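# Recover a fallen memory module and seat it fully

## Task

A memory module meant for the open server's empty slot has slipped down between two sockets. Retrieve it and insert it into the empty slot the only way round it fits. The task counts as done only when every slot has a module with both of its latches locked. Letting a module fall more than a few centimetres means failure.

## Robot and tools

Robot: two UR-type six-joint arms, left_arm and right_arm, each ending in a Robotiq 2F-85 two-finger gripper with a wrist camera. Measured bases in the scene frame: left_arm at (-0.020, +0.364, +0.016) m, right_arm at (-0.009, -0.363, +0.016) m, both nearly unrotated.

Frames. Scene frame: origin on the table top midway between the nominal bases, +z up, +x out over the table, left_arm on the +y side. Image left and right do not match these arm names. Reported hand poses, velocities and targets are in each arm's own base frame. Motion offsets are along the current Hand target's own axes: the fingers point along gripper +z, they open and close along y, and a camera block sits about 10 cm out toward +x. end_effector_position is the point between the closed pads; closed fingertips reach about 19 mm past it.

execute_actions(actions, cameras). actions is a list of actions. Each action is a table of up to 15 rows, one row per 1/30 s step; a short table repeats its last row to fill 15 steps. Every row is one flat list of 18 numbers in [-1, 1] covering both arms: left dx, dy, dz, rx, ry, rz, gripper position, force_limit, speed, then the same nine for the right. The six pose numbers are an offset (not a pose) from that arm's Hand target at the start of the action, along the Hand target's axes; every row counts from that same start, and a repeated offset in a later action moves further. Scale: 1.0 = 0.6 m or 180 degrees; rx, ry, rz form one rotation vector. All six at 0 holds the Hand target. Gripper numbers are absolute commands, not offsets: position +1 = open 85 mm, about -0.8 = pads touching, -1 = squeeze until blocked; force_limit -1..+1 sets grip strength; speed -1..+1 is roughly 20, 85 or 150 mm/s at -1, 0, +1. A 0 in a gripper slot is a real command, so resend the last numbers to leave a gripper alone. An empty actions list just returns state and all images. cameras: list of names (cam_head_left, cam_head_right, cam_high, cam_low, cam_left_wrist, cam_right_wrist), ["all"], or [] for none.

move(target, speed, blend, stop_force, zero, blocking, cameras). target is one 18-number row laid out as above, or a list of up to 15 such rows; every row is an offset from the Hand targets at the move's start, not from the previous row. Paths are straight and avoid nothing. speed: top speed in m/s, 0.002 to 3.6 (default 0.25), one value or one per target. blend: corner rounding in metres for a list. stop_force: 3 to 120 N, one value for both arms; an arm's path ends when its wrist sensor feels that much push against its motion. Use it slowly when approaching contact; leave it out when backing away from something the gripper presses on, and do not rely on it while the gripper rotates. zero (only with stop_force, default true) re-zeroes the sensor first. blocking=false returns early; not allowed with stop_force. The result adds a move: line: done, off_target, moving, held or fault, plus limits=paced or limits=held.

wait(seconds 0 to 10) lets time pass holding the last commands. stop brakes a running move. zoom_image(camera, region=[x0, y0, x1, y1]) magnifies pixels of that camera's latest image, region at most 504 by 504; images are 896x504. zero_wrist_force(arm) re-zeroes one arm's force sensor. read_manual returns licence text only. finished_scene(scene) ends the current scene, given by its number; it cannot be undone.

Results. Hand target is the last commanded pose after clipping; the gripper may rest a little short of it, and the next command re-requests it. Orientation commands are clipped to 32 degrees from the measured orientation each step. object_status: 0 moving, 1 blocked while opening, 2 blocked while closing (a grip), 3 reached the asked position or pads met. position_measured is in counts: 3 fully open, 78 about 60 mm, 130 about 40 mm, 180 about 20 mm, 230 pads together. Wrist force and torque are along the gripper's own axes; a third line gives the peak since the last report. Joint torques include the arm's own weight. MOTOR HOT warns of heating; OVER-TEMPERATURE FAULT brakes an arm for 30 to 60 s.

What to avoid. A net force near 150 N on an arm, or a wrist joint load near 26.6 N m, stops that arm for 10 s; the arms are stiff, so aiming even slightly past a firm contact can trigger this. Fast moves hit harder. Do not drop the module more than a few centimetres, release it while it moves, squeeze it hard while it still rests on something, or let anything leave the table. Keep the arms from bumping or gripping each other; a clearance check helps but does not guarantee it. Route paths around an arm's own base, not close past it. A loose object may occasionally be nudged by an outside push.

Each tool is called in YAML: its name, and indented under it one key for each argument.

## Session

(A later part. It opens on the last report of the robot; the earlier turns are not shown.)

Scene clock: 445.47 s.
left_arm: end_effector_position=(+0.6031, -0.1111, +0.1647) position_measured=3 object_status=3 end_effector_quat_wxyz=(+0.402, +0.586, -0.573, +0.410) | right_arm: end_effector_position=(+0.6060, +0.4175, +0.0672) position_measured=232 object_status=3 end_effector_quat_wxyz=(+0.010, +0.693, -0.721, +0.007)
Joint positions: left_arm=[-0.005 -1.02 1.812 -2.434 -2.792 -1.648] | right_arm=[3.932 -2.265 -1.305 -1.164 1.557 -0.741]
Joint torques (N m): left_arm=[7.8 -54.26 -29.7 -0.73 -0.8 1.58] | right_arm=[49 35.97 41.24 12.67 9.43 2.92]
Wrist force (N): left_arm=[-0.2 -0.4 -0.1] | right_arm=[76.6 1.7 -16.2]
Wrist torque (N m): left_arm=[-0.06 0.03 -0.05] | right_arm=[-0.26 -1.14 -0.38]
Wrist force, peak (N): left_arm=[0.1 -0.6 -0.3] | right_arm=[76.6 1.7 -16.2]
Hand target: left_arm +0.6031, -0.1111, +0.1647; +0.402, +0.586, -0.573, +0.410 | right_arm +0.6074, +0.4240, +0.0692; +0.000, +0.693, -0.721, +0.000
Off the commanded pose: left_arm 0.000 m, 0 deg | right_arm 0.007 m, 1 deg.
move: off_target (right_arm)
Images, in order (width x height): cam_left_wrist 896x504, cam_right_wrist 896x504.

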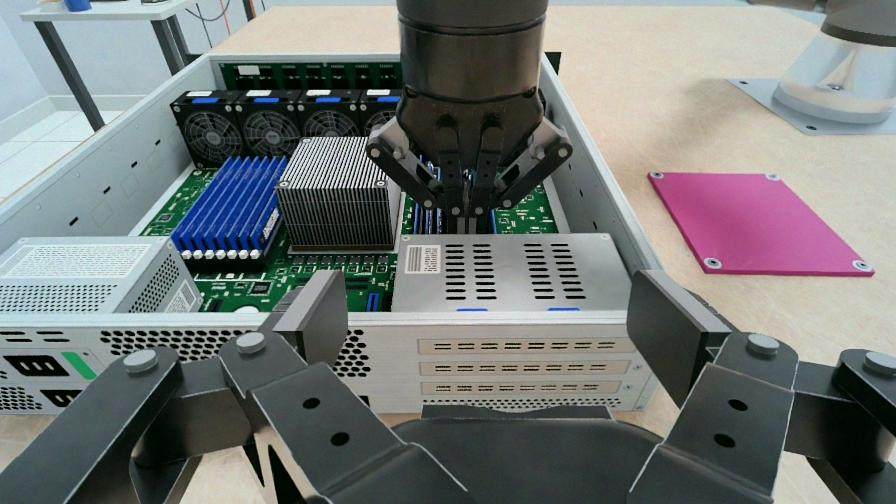

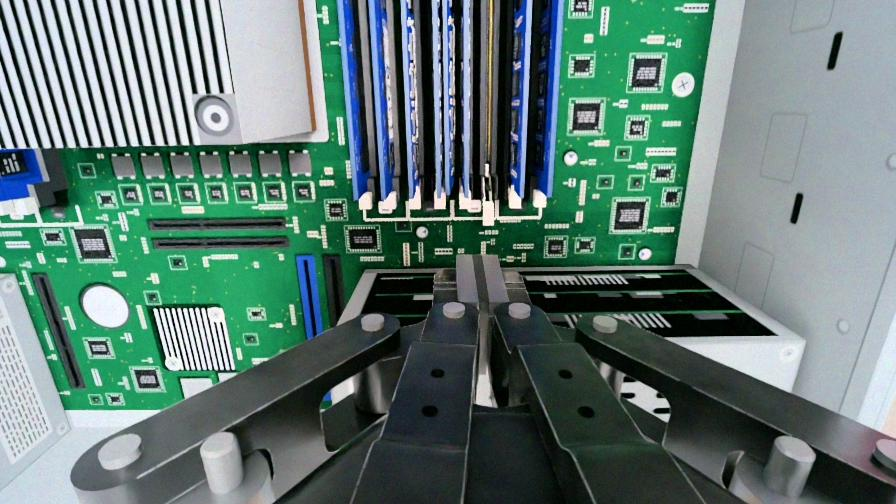

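move:
  target: [0,0,0,0,0,0,1,-1,-1, 0.1,0,-0.05,0,0,0,-1,-1,0]
  speed: 0.15
  cameras: ["cam_left_wrist","cam_right_wrist"]

zoom_image:
  camera: "cam_right_wrist"
  region: [400, 120, 520, 240]

Scene clock: 457.77 s.
left_arm: end_effector_position=(+0.6031, -0.1111, +0.1647) position_measured=3 object_status=3 end_effector_quat_wxyz=(+0.402, +0.586, -0.573, +0.410) | right_arm: end_effector_position=(+0.6051, +0.3642, +0.0990) position_measured=232 object_status=3 end_effector_quat_wxyz=(+0.000, +0.693, -0.721, +0.000)
Joint positions: left_arm=[-0.005 -1.02 1.812 -2.434 -2.792 -1.648] | right_arm=[3.873 -2.159 -1.403 -1.15 1.57 -0.8]
Joint torques (N m): left_arm=[8.4 -54.18 -29.5 -0.52 -0.78 1.48] | right_arm=[-10.19 58.1 15.66 0.46 1.27 -2.97]
Wrist force (N): left_arm=[-0.1 0.1 0.3] | right_arm=[0.3 -3.0 1.4]
Wrist torque (N m): left_arm=[0.02 0.02 -0.05] | right_arm=[-0.52 -0.12 0.02]
Wrist force, peak (N): left_arm=[0.0 -0.7 0.2] | right_arm=[78.6 3.1 -19.4]
Hand target: left_arm +0.6031, -0.1111, +0.1647; +0.402, +0.586, -0.573, +0.410 | right_arm +0.6051, +0.3640, +0.0992; +0.000, +0.693, -0.721, +0.000
Off the commanded pose: left_arm 0.000 m, 0 deg | right_arm 0.000 m, 0 deg.
move: done
Images, in order (width x height): cam_left_wrist 896x504, cam_right_wrist 896x504.

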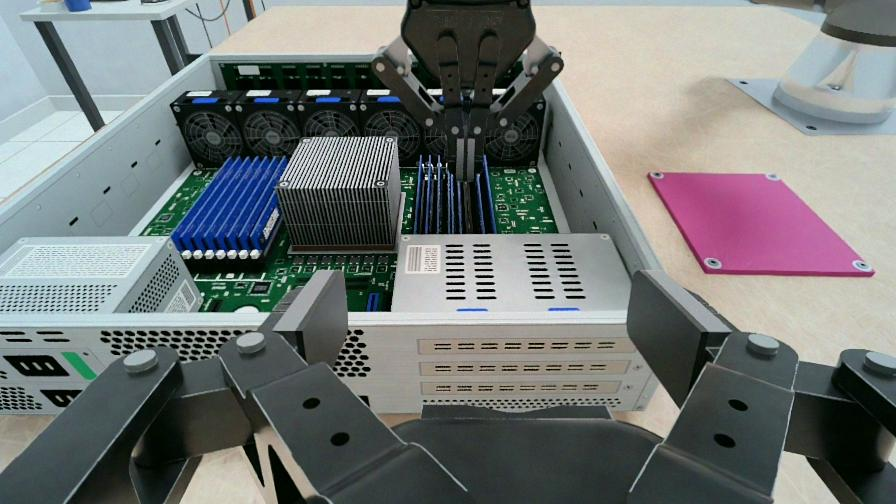

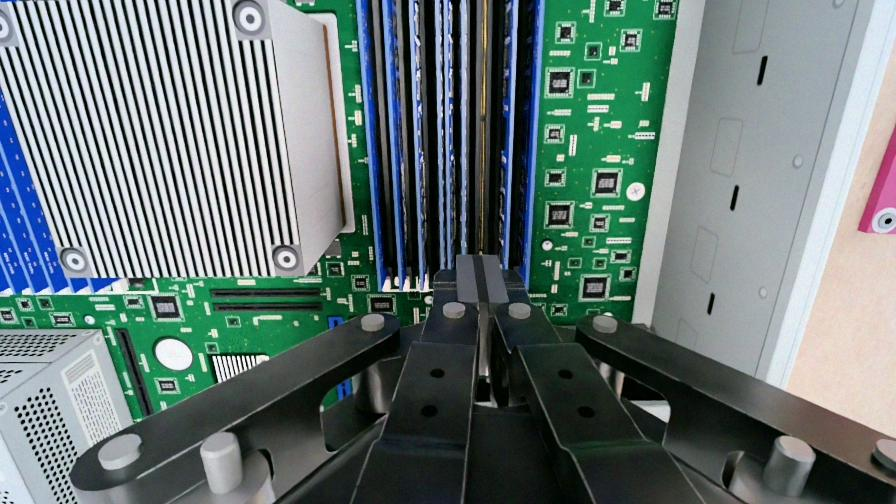

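Scaled by 4.200 from the camera's 896x504 image, which has a finer 1280x720 frame.

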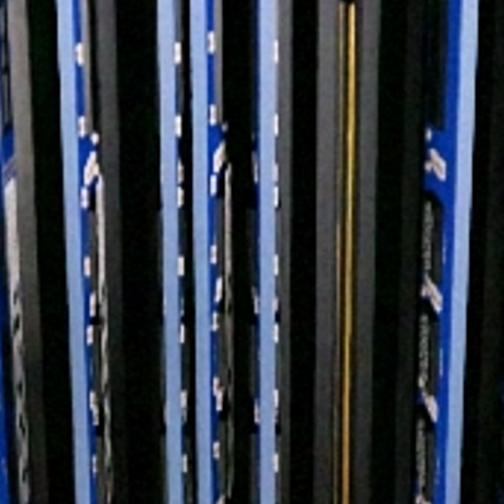

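move:
  target: [0,0,0.2,0,0,0,1,-1,-1, 0.2082,0.0323,0.0503,0,0,0,0,-1,-1]
  speed: 0.15
  cameras: ["cam_left_wrist","cam_right_wrist"]

zoom_image:
  camera: "cam_left_wrist"
  region: [380, 100, 560, 240]

zoom_image:
  camera: "cam_right_wrist"
  region: [370, 150, 600, 330]

Scene clock: 536.43 s.
left_arm: end_effector_position=(+0.6055, -0.2238, +0.1236) position_measured=3 object_status=3 end_effector_quat_wxyz=(+0.402, +0.586, -0.573, +0.410) | right_arm: end_effector_position=(+0.5809, +0.2400, +0.0690) position_measured=128 object_status=0 end_effector_quat_wxyz=(+0.000, +0.693, -0.721, +0.000)
Joint positions: left_arm=[-0.194 -0.859 1.828 -3.071 -2.734 -2.141] | right_arm=[3.747 -2.029 -1.701 -0.982 1.57 -0.926]
Joint torques (N m): left_arm=[-11.01 -33.92 -3.8 -5.4 -0.4 -1.65] | right_arm=[-9.57 49.91 13.81 4.93 1.31 -2.96]
Wrist force (N): left_arm=[0.2 -0.2 0.2] | right_arm=[0.5 -3.0 1.4]
Wrist torque (N m): left_arm=[-0.04 0.00 0.11] | right_arm=[-0.53 -0.15 0.02]
Wrist force, peak (N): left_arm=[0.8 -0.6 -1.1] | right_arm=[1.7 -3.1 1.9]
Hand target: left_arm +0.6055, -0.2238, +0.1236; +0.402, +0.586, -0.573, +0.410 | right_arm +0.5809, +0.2400, +0.0690; +0.000, +0.693, -0.721, +0.000
Off the commanded pose: left_arm 0.000 m, 0 deg | right_arm 0.000 m, 0 deg.
move: done
Images, in order (width x height): cam_left_wrist 896x504, cam_right_wrist 896x504.

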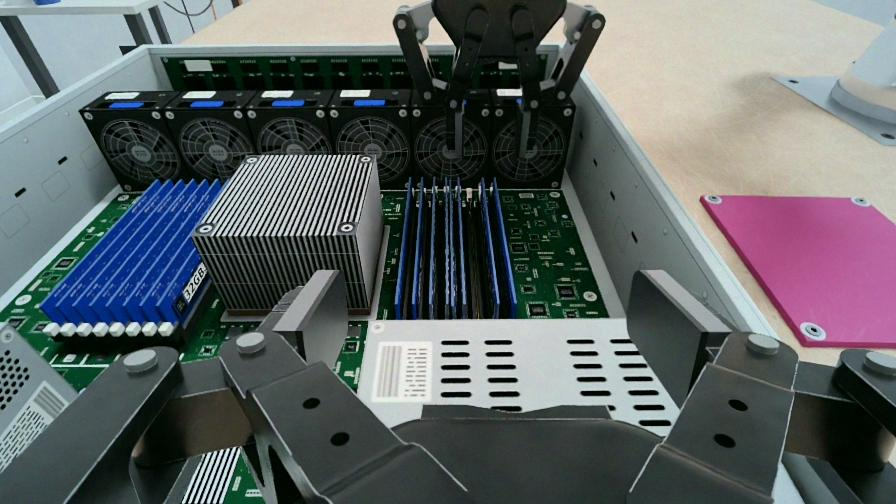

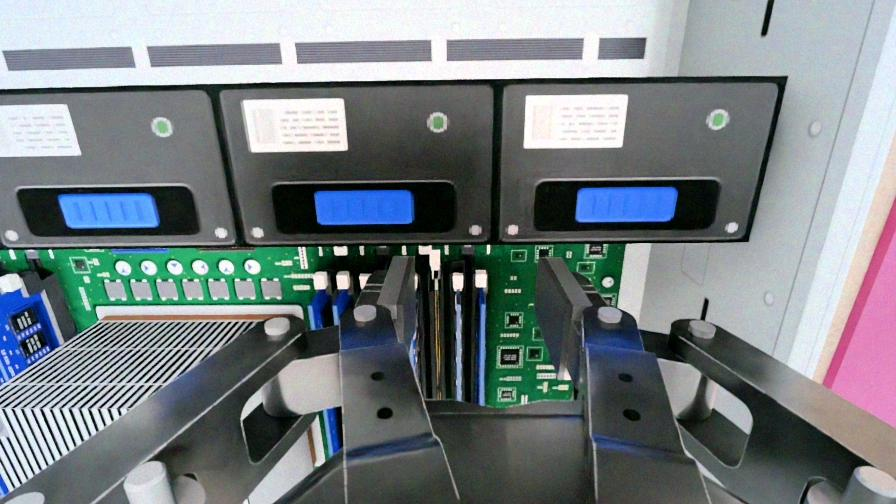

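Scaled by 2.800 from the camera's 896x504 image, which has a finer 1280x720 frame.

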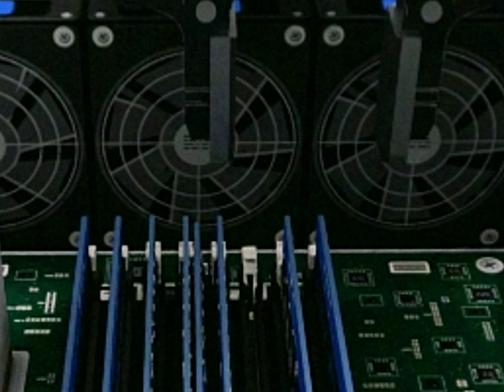

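Scaled by 2.191 from the camera's 896x504 image, which has a finer 1280x720 frame.

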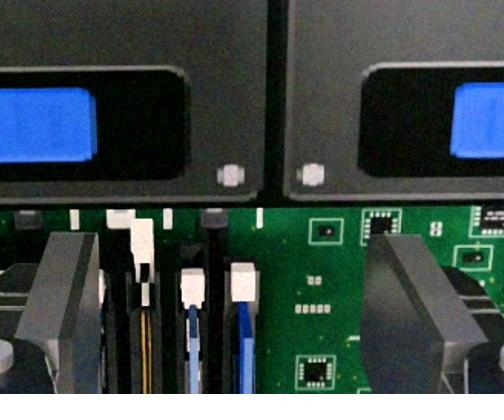

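zoom_image:
  camera: "cam_left_wrist"
  region: [430, 130, 490, 200]

Scaled by 7.200 from the camera's 896x504 image, which has a finer 1280x720 frame.

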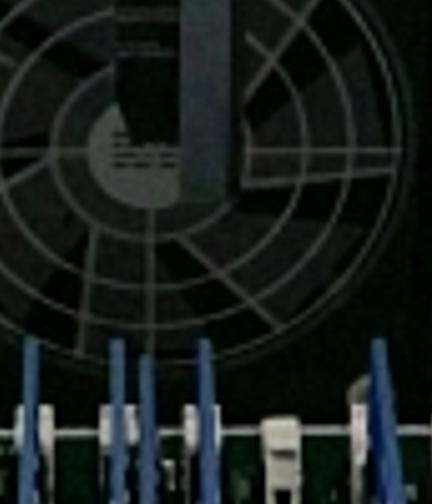

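move:
  target: [0,0,0,0,0,0,1,-1,-1, 0.0033,-0.0012,0.0,0,0,0,0,-1,-1]
  speed: 0.05

move:
  target: [0,0,0,0,0,0,1,-1,-1, 0,0,0.0533,0,0,0,0,-1,-1]
  speed: 0.02
  stop_force: 6
  cameras: ["cam_left_wrist","cam_right_wrist"]

zoom_image:
  camera: "cam_left_wrist"
  region: [430, 130, 490, 200]

Scene clock: 567.60 s.
left_arm: end_effector_position=(+0.6055, -0.2238, +0.1236) position_measured=3 object_status=3 end_effector_quat_wxyz=(+0.402, +0.586, -0.573, +0.410) | right_arm: end_effector_position=(+0.5815, +0.2381, +0.0690) position_measured=128 object_status=3 end_effector_quat_wxyz=(+0.000, +0.693, -0.721, +0.000)
Joint positions: left_arm=[-0.194 -0.859 1.828 -3.071 -2.734 -2.141] | right_arm=[3.744 -2.029 -1.701 -0.982 1.57 -0.929]
Joint torques (N m): left_arm=[-10.67 -35.03 -3.64 -5.57 -0.35 -1.65] | right_arm=[-8.08 50.29 13.44 4.9 1.28 -3.13]
Wrist force (N): left_arm=[-0.1 -0.6 0.3] | right_arm=[0.6 -3.1 1.5]
Wrist torque (N m): left_arm=[-0.11 0.04 0.12] | right_arm=[-0.54 -0.16 0.02]
Wrist force, peak (N): left_arm=[-0.2 -0.8 0.2] | right_arm=[0.5 -3.3 1.8]
Hand target: left_arm +0.6055, -0.2238, +0.1236; +0.402, +0.586, -0.573, +0.410 | right_arm +0.5815, +0.2380, +0.0690; +0.000, +0.693, -0.721, +0.000
Off the commanded pose: left_arm 0.000 m, 0 deg | right_arm 0.000 m, 0 deg.
move: done

Scene clock: 570.23 s.
left_arm: end_effector_position=(+0.6055, -0.2238, +0.1236) position_measured=3 object_status=3 end_effector_quat_wxyz=(+0.402, +0.586, -0.573, +0.410) | right_arm: end_effector_position=(+0.5815, +0.2380, +0.0370) position_measured=128 object_status=3 end_effector_quat_wxyz=(+0.000, +0.693, -0.721, +0.000)
Joint positions: left_arm=[-0.194 -0.859 1.828 -3.071 -2.734 -2.141] | right_arm=[3.744 -2.073 -1.73 -0.909 1.57 -0.929]
Joint torques (N m): left_arm=[-11.02 -35.19 -2.74 -5.3 -0.49 -1.7] | right_arm=[-6.22 36.05 12.62 5.06 1.08 -2.92]
Wrist force (N): left_arm=[0.2 -0.3 0.3] | right_arm=[1.8 -3.1 2.2]
Wrist torque (N m): left_arm=[-0.06 -0.02 0.11] | right_arm=[-0.55 -0.14 0.04]
Wrist force, peak (N): left_arm=[-0.4 -0.6 0.2] | right_arm=[1.8 -3.1 2.2]
Hand target: left_arm +0.6055, -0.2238, +0.1236; +0.402, +0.586, -0.573, +0.410 | right_arm +0.5815, +0.2380, +0.0370; +0.000, +0.693, -0.721, +0.000
Off the commanded pose: left_arm 0.000 m, 0 deg | right_arm 0.000 m, 0 deg.
move: done
Images, in order (width x height): cam_left_wrist 896x504, cam_right_wrist 896x504.

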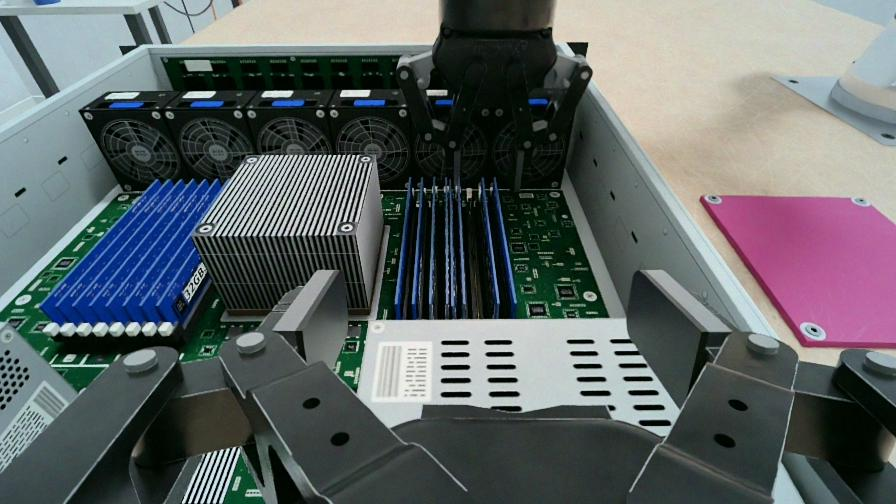

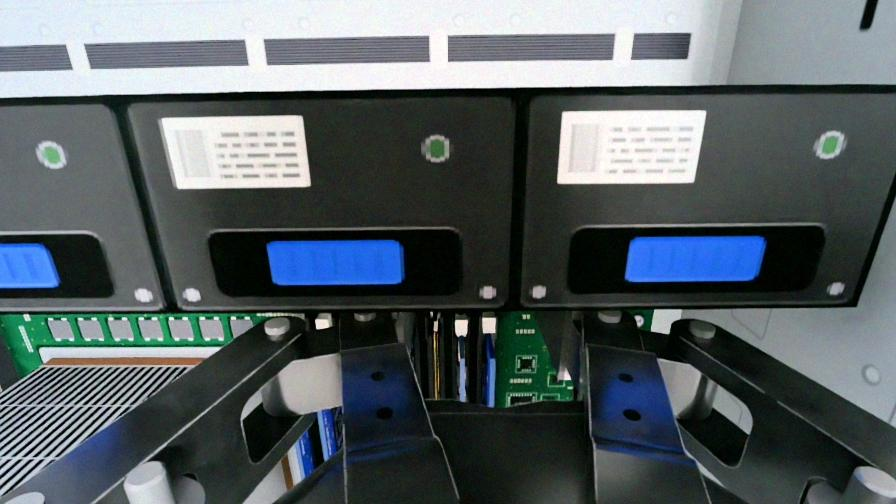

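Scaled by 7.200 from the camera's 896x504 image, which has a finer 1280x720 frame.

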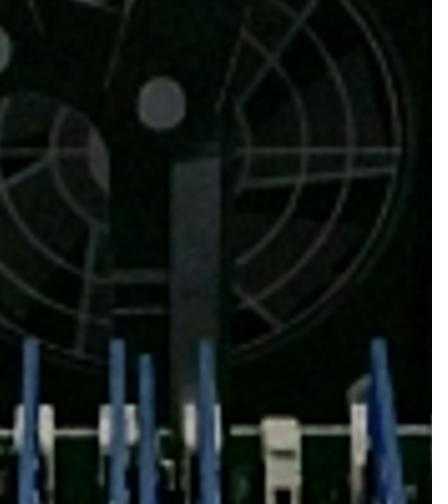

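move:
  target:
    - [0,0,0,0,0,0,1,-1,-1, 0,0,-0.02,0,0,0,0,-1,-1]
    - [0,0,0,0,0,0,1,-1,-1, -0.006,-0.0008,-0.02,0,0,0,0,-1,-1]
  speed: 0.05

move:
  target: [0,0,0,0,0,0,1,-1,-1, 0,0,0.0217,0,0,0,0,-1,-1]
  speed: 0.015
  stop_force: 6
  cameras: ["cam_left_wrist","cam_right_wrist"]

zoom_image:
  camera: "cam_left_wrist"
  region: [430, 130, 490, 200]

Scene clock: 579.00 s.
left_arm: end_effector_position=(+0.6055, -0.2238, +0.1236) position_measured=3 object_status=3 end_effector_quat_wxyz=(+0.402, +0.586, -0.573, +0.410) | right_arm: end_effector_position=(+0.5821, +0.2413, +0.0490) position_measured=128 object_status=3 end_effector_quat_wxyz=(+0.000, +0.693, -0.721, +0.000)
Joint positions: left_arm=[-0.194 -0.859 1.828 -3.071 -2.734 -2.141] | right_arm=[3.748 -2.06 -1.714 -0.938 1.57 -0.925]
Joint torques (N m): left_arm=[-11.02 -35.28 -3.13 -5.46 -0.48 -1.63] | right_arm=[8.34 37.23 27.05 0.67 0.49 2.61]
Wrist force (N): left_arm=[-0.1 -0.6 0.0] | right_arm=[0.5 -3.1 1.6]
Wrist torque (N m): left_arm=[-0.11 0.05 0.11] | right_arm=[-0.54 -0.15 -0.14]
Wrist force, peak (N): left_arm=[-0.2 -0.7 0.3] | right_arm=[1.9 -3.1 2.0]
Hand target: left_arm +0.6055, -0.2238, +0.1236; +0.402, +0.586, -0.573, +0.410 | right_arm +0.5821, +0.2415, +0.0490; +0.000, +0.693, -0.721, +0.000
Off the commanded pose: left_arm 0.000 m, 0 deg | right_arm 0.000 m, 0 deg.
move: done

Scene clock: 580.57 s.
left_arm: end_effector_position=(+0.6055, -0.2238, +0.1236) position_measured=3 object_status=3 end_effector_quat_wxyz=(+0.402, +0.586, -0.573, +0.410) | right_arm: end_effector_position=(+0.5821, +0.2415, +0.0437) position_measured=128 object_status=3 end_effector_quat_wxyz=(+0.000, +0.693, -0.721, +0.000)
Joint positions: left_arm=[-0.194 -0.859 1.828 -3.071 -2.734 -2.141] | right_arm=[3.748 -2.068 -1.718 -0.926 1.57 -0.925]
Joint torques (N m): left_arm=[-9.89 -34.79 -2.97 -5.4 -0.37 -1.42] | right_arm=[7.24 49.46 26.38 0.3 0.22 2.33]
Wrist force (N): left_arm=[0.1 -0.4 -0.4] | right_arm=[0.3 -3.1 0.1]
Wrist torque (N m): left_arm=[-0.06 0.00 0.11] | right_arm=[-0.52 -0.17 -0.14]
Wrist force, peak (N): left_arm=[0.3 -0.7 -0.5] | right_arm=[2.4 -3.2 -7.6]
Hand target: left_arm +0.6055, -0.2238, +0.1236; +0.402, +0.586, -0.573, +0.410 | right_arm +0.5821, +0.2415, +0.0437; +0.000, +0.693, -0.721, +0.000 (not the last commanded pose)
Off the commanded pose: left_arm 0.000 m, 0 deg | right_arm 0.008 m, 0 deg.
move: contact (right_arm)
Images, in order (width x height): cam_left_wrist 896x504, cam_right_wrist 896x504.

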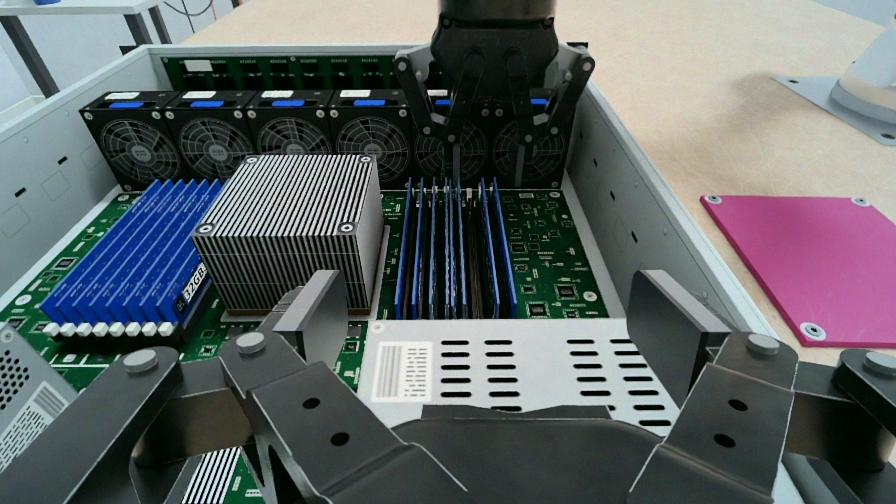

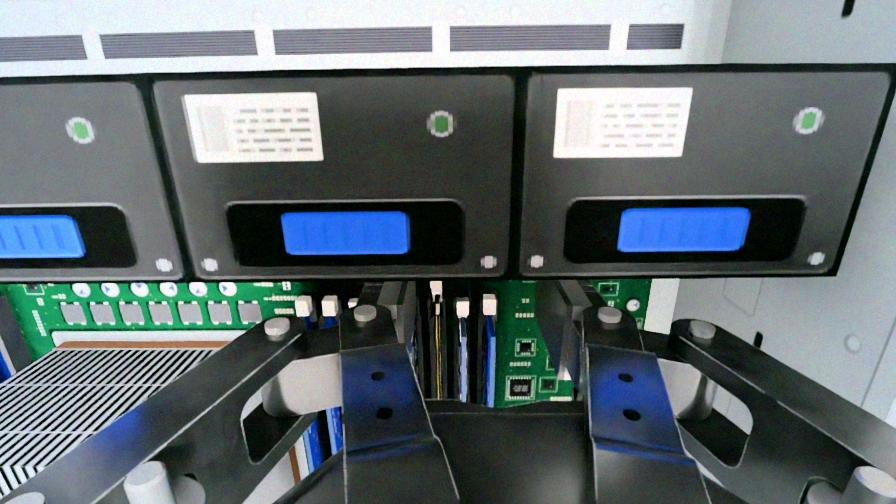

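Scaled by 7.200 from the camera's 896x504 image, which has a finer 1280x720 frame.

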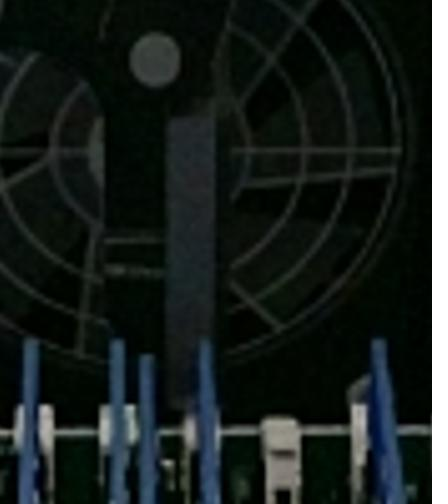

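move:
  target: [0,0,0,0,0,0,1,-1,-1, 0,0.0015,0.0133,0,0,0,0,-1,-1]
  speed: 0.015
  stop_force: 20
  cameras: ["cam_left_wrist","cam_right_wrist"]

zoom_image:
  camera: "cam_left_wrist"
  region: [430, 130, 490, 200]

Scene clock: 592.07 s.
left_arm: end_effector_position=(+0.6055, -0.2238, +0.1236) position_measured=3 object_status=3 end_effector_quat_wxyz=(+0.402, +0.586, -0.573, +0.410) | right_arm: end_effector_position=(+0.5821, +0.2416, +0.0425) position_measured=128 object_status=3 end_effector_quat_wxyz=(+0.000, +0.693, -0.721, +0.000)
Joint positions: left_arm=[-0.194 -0.859 1.828 -3.071 -2.734 -2.141] | right_arm=[3.748 -2.069 -1.72 -0.923 1.57 -0.925]
Joint torques (N m): left_arm=[-10.49 -34.83 -3.73 -5.34 -0.46 -1.37] | right_arm=[-6.49 49.77 26.33 0.27 0.27 -2.79]
Wrist force (N): left_arm=[0.1 -0.5 0.0] | right_arm=[-0.2 -3.3 -0.3]
Wrist torque (N m): left_arm=[-0.09 0.02 0.11] | right_arm=[-0.48 -0.12 -0.14]
Wrist force, peak (N): left_arm=[0.3 -0.7 -0.1] | right_arm=[6.6 -1.8 -22.8]
Hand target: left_arm +0.6055, -0.2238, +0.1236; +0.402, +0.586, -0.573, +0.410 | right_arm +0.5821, +0.2416, +0.0425; +0.000, +0.693, -0.721, +0.000 (not the last commanded pose)
Off the commanded pose: left_arm 0.000 m, 0 deg | right_arm 0.007 m, 0 deg.
move: contact (right_arm)
Images, in order (width x height): cam_left_wrist 896x504, cam_right_wrist 896x504.

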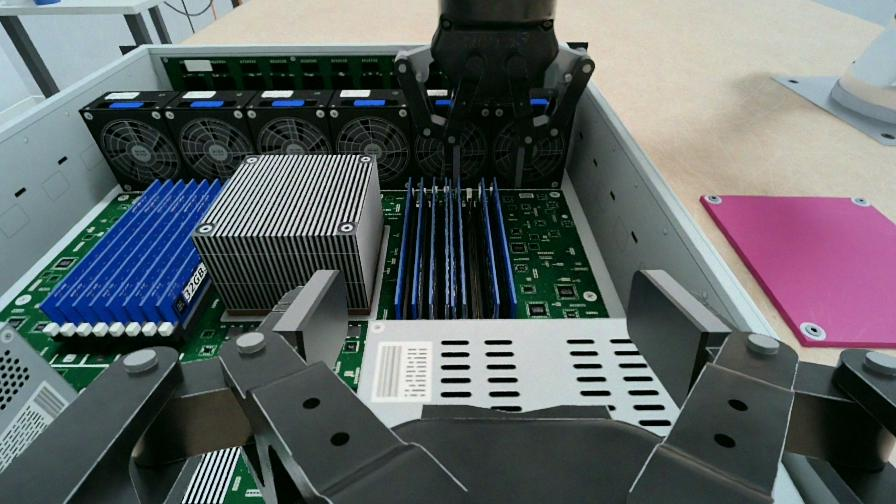

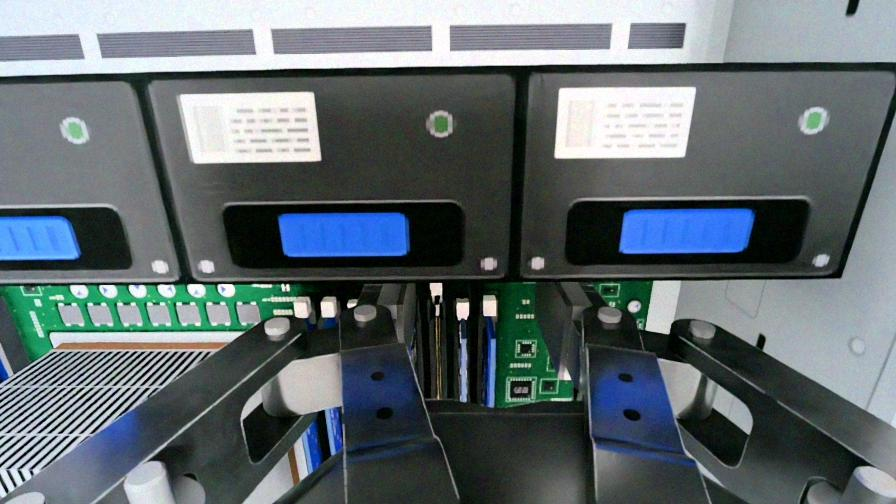

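Scaled by 7.200 from the camera's 896x504 image, which has a finer 1280x720 frame.

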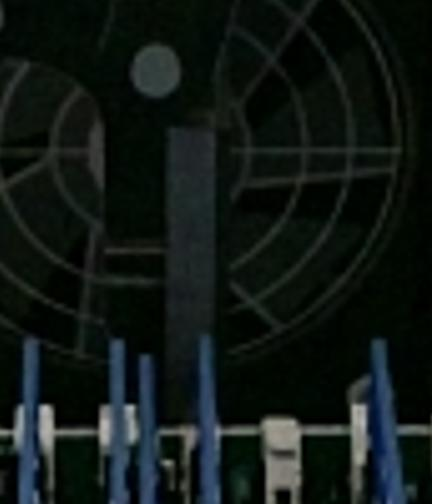

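move:
  target: [0,0,0,0,0,0,1,-1,-1, 0.0017,0.0015,0.0133,0,0,0,0,-1,-1]
  speed: 0.02
  stop_force: 30
  cameras: ["cam_left_wrist","cam_right_wrist"]

zoom_image:
  camera: "cam_left_wrist"
  region: [430, 130, 490, 200]

Scene clock: 598.50 s.
left_arm: end_effector_position=(+0.6055, -0.2238, +0.1236) position_measured=3 object_status=3 end_effector_quat_wxyz=(+0.402, +0.586, -0.573, +0.410) | right_arm: end_effector_position=(+0.5818, +0.2411, +0.0393) position_measured=128 object_status=3 end_effector_quat_wxyz=(-0.001, +0.693, -0.721, +0.000)
Joint positions: left_arm=[-0.194 -0.859 1.828 -3.071 -2.734 -2.141] | right_arm=[3.748 -2.073 -1.724 -0.914 1.57 -0.925]
Joint torques (N m): left_arm=[-10.25 -34.91 -3.37 -5.43 -0.56 -1.39] | right_arm=[20.14 32.13 19.32 0.1 3.31 0.12]
Wrist force (N): left_arm=[-0.1 -0.3 0.2] | right_arm=[23.5 -2.5 -30.2]
Wrist torque (N m): left_arm=[-0.06 0.03 0.11] | right_arm=[0.16 -0.56 0.31]
Wrist force, peak (N): left_arm=[0.2 -0.6 -0.5] | right_arm=[31.4 -1.6 -42.2]
Hand target: left_arm +0.6055, -0.2238, +0.1236; +0.402, +0.586, -0.573, +0.410 | right_arm +0.5818, +0.2411, +0.0393; -0.001, +0.693, -0.721, +0.000 (not the last commanded pose)
Off the commanded pose: left_arm 0.000 m, 0 deg | right_arm 0.005 m, 0 deg.
move: contact (right_arm)
Images, in order (width x height): cam_left_wrist 896x504, cam_right_wrist 896x504.

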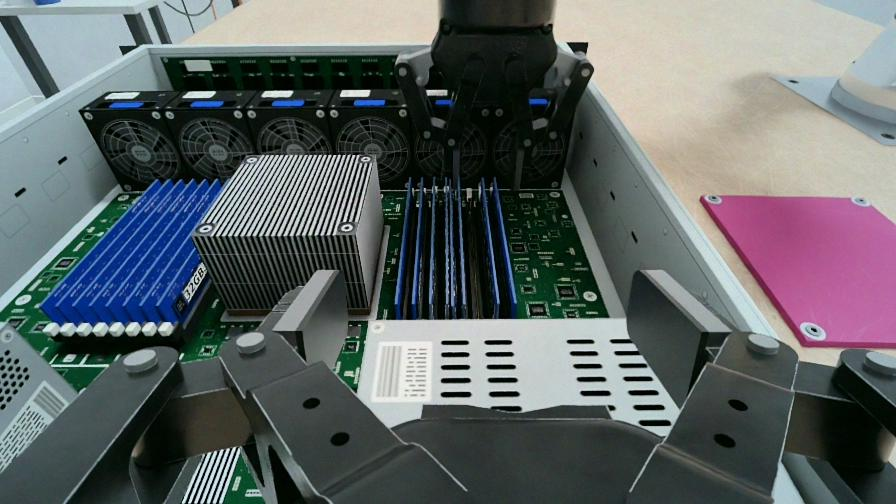

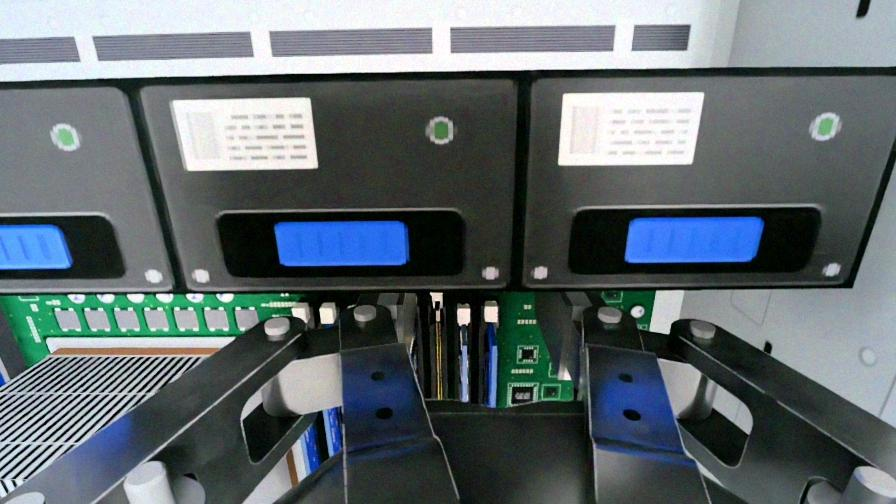

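Scaled by 7.200 from the camera's 896x504 image, which has a finer 1280x720 frame.

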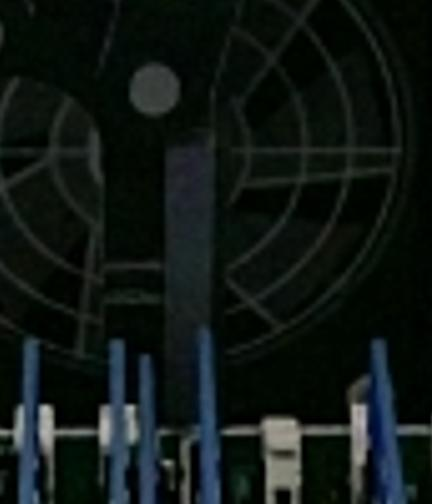

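move:
  target: [0,0,0,0,0,0,1,-1,-1, 0,0,-0.04,0,0,0,0,-1,-1]
  speed: 0.05
  cameras: ["cam_left_wrist","cam_right_wrist"]

zoom_image:
  camera: "cam_left_wrist"
  region: [430, 150, 490, 210]

zoom_image:
  camera: "cam_right_wrist"
  region: [370, 220, 520, 320]

Scene clock: 604.60 s.
left_arm: end_effector_position=(+0.6055, -0.2238, +0.1236) position_measured=3 object_status=3 end_effector_quat_wxyz=(+0.402, +0.586, -0.573, +0.410) | right_arm: end_effector_position=(+0.5818, +0.2411, +0.0632) position_measured=128 object_status=3 end_effector_quat_wxyz=(-0.001, +0.693, -0.721, +0.000) end_effector_velocity=(+0.000, +0.000, +0.001) end_effector_angular_velocity=(-0.001, +0.002, -0.001)
Joint positions: left_arm=[-0.194 -0.859 1.828 -3.071 -2.734 -2.141] | right_arm=[3.748 -2.039 -1.703 -0.969 1.57 -0.925]
Joint velocities: left_arm=[within noise] | right_arm=[0 0.001 0.001 -0.005 0 0.001]
Joint torques (N m): left_arm=[-9.75 -35.46 -3.01 -5.41 -0.56 -1.36] | right_arm=[-7.57 51.3 27.82 0.15 -1.45 2.45]
Wrist force (N): left_arm=[0.2 -0.3 0.2] | right_arm=[-0.3 -3.0 2.5]
Wrist torque (N m): left_arm=[-0.06 -0.02 0.11] | right_arm=[-0.53 -0.03 -0.13]
Wrist force, peak (N): left_arm=[0.2 -0.7 -0.2] | right_arm=[23.1 -2.5 -31.3]
Hand target: left_arm +0.6055, -0.2238, +0.1236; +0.402, +0.586, -0.573, +0.410 | right_arm +0.5818, +0.2411, +0.0633; -0.001, +0.693, -0.721, +0.000
Off the commanded pose: left_arm 0.000 m, 0 deg | right_arm 0.000 m, 0 deg.
move: done
Images, in order (width x height): cam_left_wrist 896x504, cam_right_wrist 896x504.

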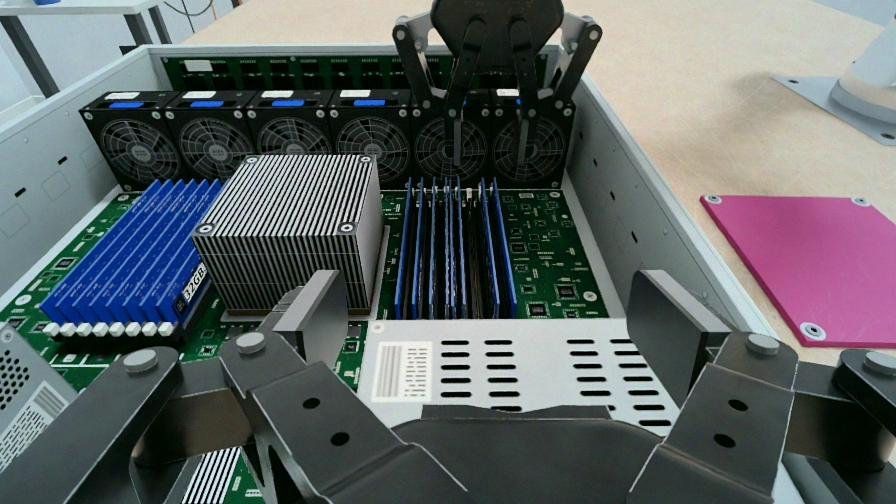

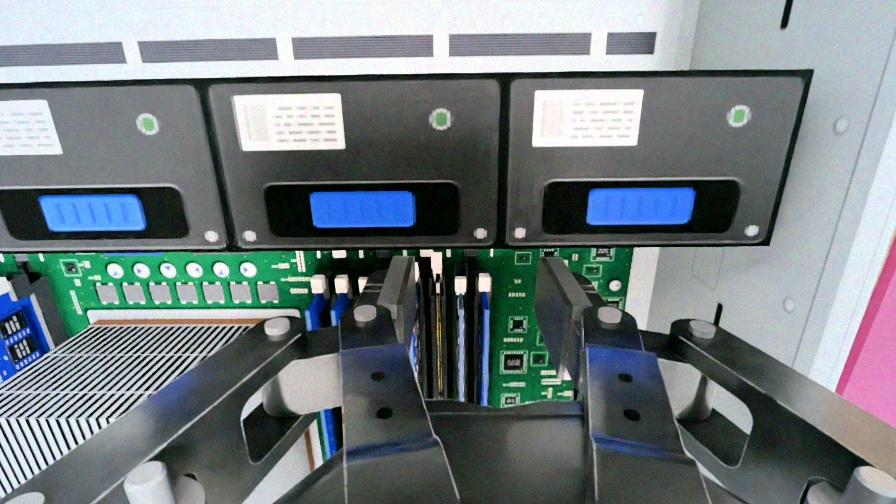

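Scaled by 8.400 from the camera's 896x504 image, which has a finer 1280x720 frame.

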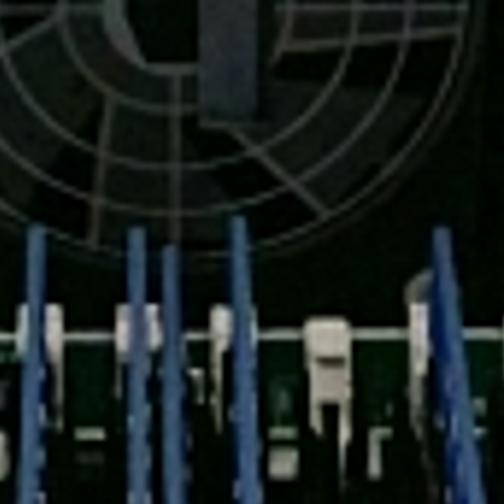

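Scaled by 3.360 from the camera's 896x504 image, which has a finer 1280x720 frame.

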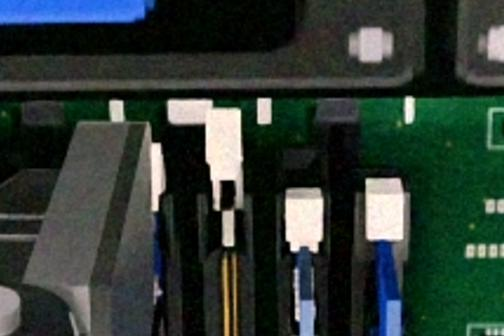

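move:
  target: [0,0,0,0,0,0,1,-1,-1, 0,0.0008,0.05,0,0,0,0,-1,-1]
  speed: 0.02
  stop_force: 6

move:
  target: [0,0,0,0,0,0,1,-1,-1, 0.0133,0,0.006,0,0,0,0,-1,-1]
  speed: 0.015
  stop_force: 35
  cameras: ["cam_left_wrist","cam_right_wrist"]

zoom_image:
  camera: "cam_left_wrist"
  region: [430, 150, 490, 210]

Scene clock: 623.83 s.
left_arm: end_effector_position=(+0.6055, -0.2238, +0.1236) position_measured=3 object_status=3 end_effector_quat_wxyz=(+0.402, +0.586, -0.573, +0.410) | right_arm: end_effector_position=(+0.5814, +0.2412, +0.0407) position_measured=128 object_status=3 end_effector_quat_wxyz=(-0.001, +0.693, -0.721, +0.000)
Joint positions: left_arm=[-0.194 -0.859 1.828 -3.071 -2.734 -2.141] | right_arm=[3.748 -2.07 -1.724 -0.917 1.57 -0.925]
Joint torques (N m): left_arm=[-10.29 -36.11 -3.77 -5.4 -0.56 -1.07] | right_arm=[5.47 49.12 26.12 0.39 1.22 -0.75]
Wrist force (N): left_arm=[0.1 -0.4 -0.1] | right_arm=[0.8 -2.9 -0.5]
Wrist torque (N m): left_arm=[-0.06 0.02 0.11] | right_arm=[-0.49 -0.07 -0.12]
Wrist force, peak (N): left_arm=[-0.1 -0.7 0.3] | right_arm=[9.1 -1.5 -13.7]
Hand target: left_arm +0.6055, -0.2238, +0.1236; +0.402, +0.586, -0.573, +0.410 | right_arm +0.5814, +0.2411, +0.0407; -0.001, +0.693, -0.721, +0.000 (not the last commanded pose)
Off the commanded pose: left_arm 0.000 m, 0 deg | right_arm 0.007 m, 0 deg.
move: contact (right_arm)

Scene clock: 625.40 s.
left_arm: end_effector_position=(+0.6055, -0.2238, +0.1236) position_measured=3 object_status=3 end_effector_quat_wxyz=(+0.402, +0.586, -0.573, +0.410) | right_arm: end_effector_position=(+0.5811, +0.2332, +0.0371) position_measured=128 object_status=3 end_effector_quat_wxyz=(-0.001, +0.693, -0.721, +0.000)
Joint positions: left_arm=[-0.194 -0.859 1.828 -3.071 -2.734 -2.141] | right_arm=[3.738 -2.069 -1.737 -0.905 1.57 -0.935]
Joint torques (N m): left_arm=[-10.52 -36.08 -4.18 -5.28 -0.53 -1.23] | right_arm=[-9.81 48.8 11.5 4.54 1.09 -2.73]
Wrist force (N): left_arm=[0.1 -0.5 -0.2] | right_arm=[-0.7 -3.3 -0.6]
Wrist torque (N m): left_arm=[-0.08 0.01 0.11] | right_arm=[-0.49 -0.09 0.00]
Wrist force, peak (N): left_arm=[0.4 -0.4 -0.2] | right_arm=[0.1 -3.2 -3.8]
Hand target: left_arm +0.6055, -0.2238, +0.1236; +0.402, +0.586, -0.573, +0.410 | right_arm +0.5811, +0.2332, +0.0371; -0.001, +0.693, -0.721, +0.000
Off the commanded pose: left_arm 0.000 m, 0 deg | right_arm 0.000 m, 0 deg.
move: done
Images, in order (width x height): cam_left_wrist 896x504, cam_right_wrist 896x504.

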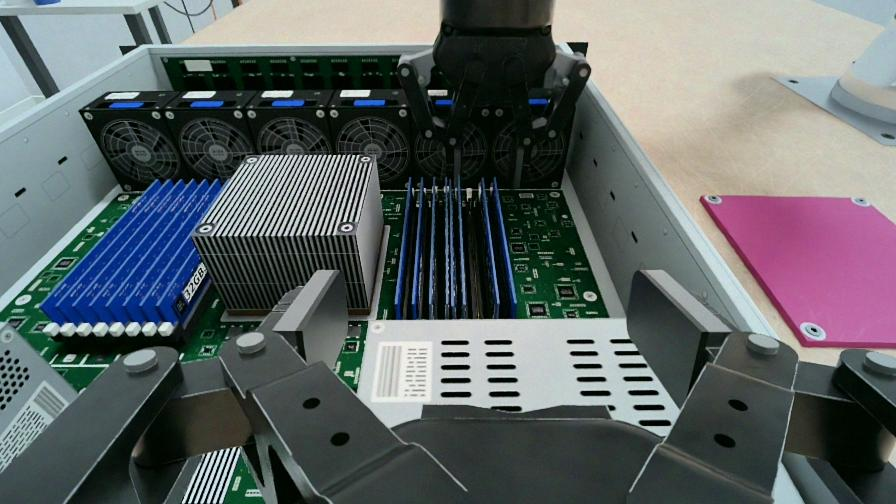

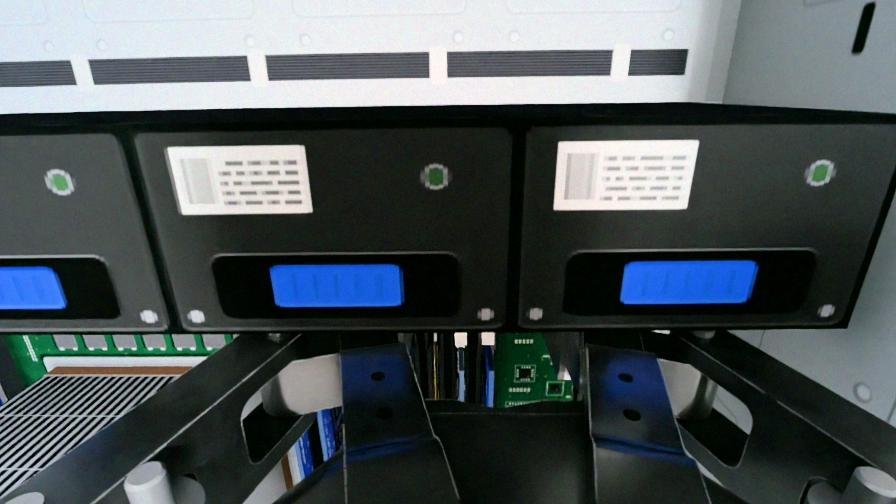

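Scaled by 8.400 from the camera's 896x504 image, which has a finer 1280x720 frame.

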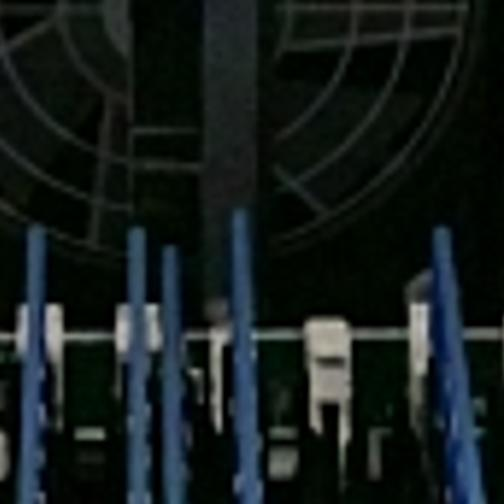

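move:
  target:
    - [0,0,0,0,0,0,1,-1,-1, 0,0,-0.04,0,0,0,0,-1,-1]
    - [0,0,0,0,0,0,1,-1,-1, 0,0.025,-0.04,0,0,0,0,-1,-1]
  speed: 0.1
  blend: [0.005,0]
  cameras: ["cam_left_wrist","cam_right_wrist"]

zoom_image:
  camera: "cam_left_wrist"
  region: [430, 150, 490, 210]

zoom_image:
  camera: "cam_right_wrist"
  region: [370, 220, 520, 320]

Scene clock: 635.53 s.
left_arm: end_effector_position=(+0.6055, -0.2238, +0.1236) position_measured=3 object_status=3 end_effector_quat_wxyz=(+0.402, +0.586, -0.573, +0.410) | right_arm: end_effector_position=(+0.5663, +0.2338, +0.0610) position_measured=128 object_status=3 end_effector_quat_wxyz=(-0.001, +0.693, -0.721, +0.000)
Joint positions: left_arm=[-0.194 -0.859 1.828 -3.071 -2.734 -2.141] | right_arm=[3.753 -2.008 -1.759 -0.944 1.57 -0.921]
Joint torques (N m): left_arm=[-10.18 -35.57 -2.74 -5.38 -0.72 -1.06] | right_arm=[8.14 48.89 13.81 4.98 -0.52 2.43]
Wrist force (N): left_arm=[-0.1 -0.8 -0.1] | right_arm=[-0.1 -3.1 2.7]
Wrist torque (N m): left_arm=[-0.13 0.04 0.11] | right_arm=[-0.55 -0.05 -0.13]
Wrist force, peak (N): left_arm=[0.2 -1.0 -0.1] | right_arm=[-0.2 -3.4 3.0]
Hand target: left_arm +0.6055, -0.2238, +0.1236; +0.402, +0.586, -0.573, +0.410 | right_arm +0.5661, +0.2338, +0.0610; -0.001, +0.693, -0.721, +0.000
Off the commanded pose: left_arm 0.000 m, 0 deg | right_arm 0.000 m, 0 deg.
move: done
Images, in order (width x height): cam_left_wrist 896x504, cam_right_wrist 896x504.

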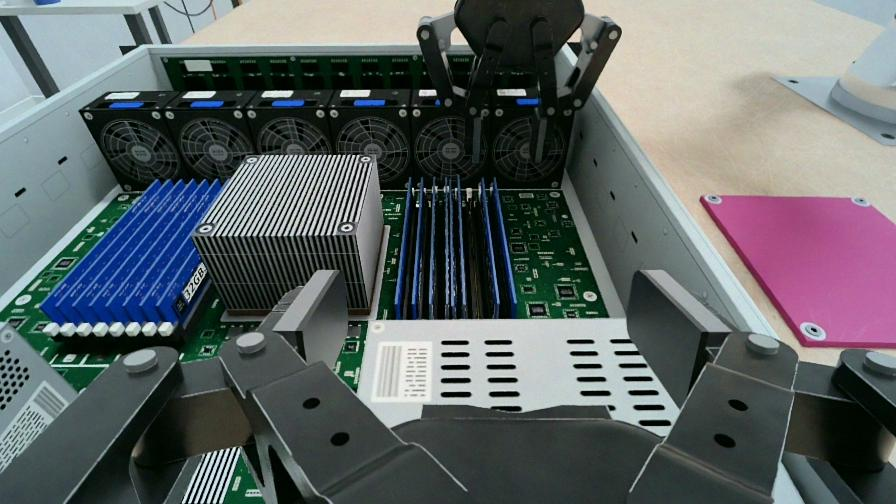

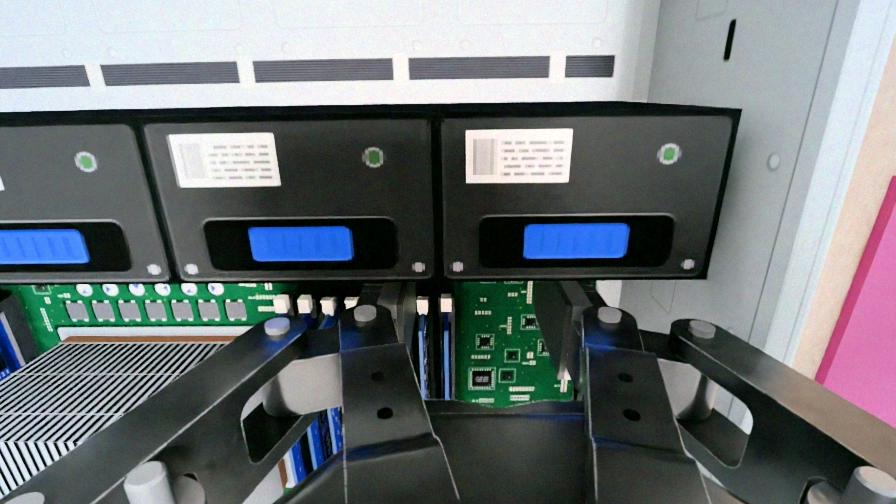

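Scaled by 8.400 from the camera's 896x504 image, which has a finer 1280x720 frame.

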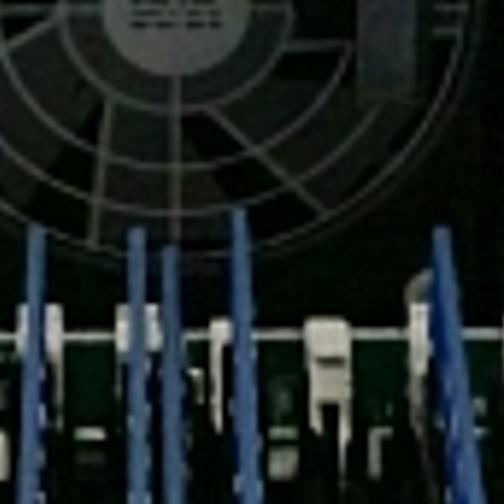

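Scaled by 3.360 from the camera's 896x504 image, which has a finer 1280x720 frame.

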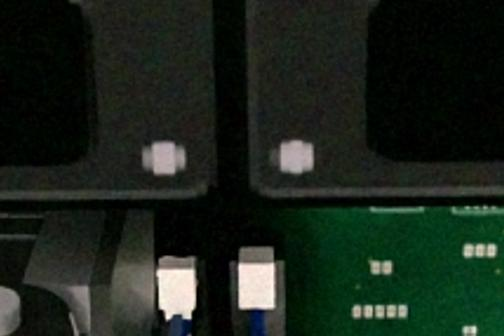

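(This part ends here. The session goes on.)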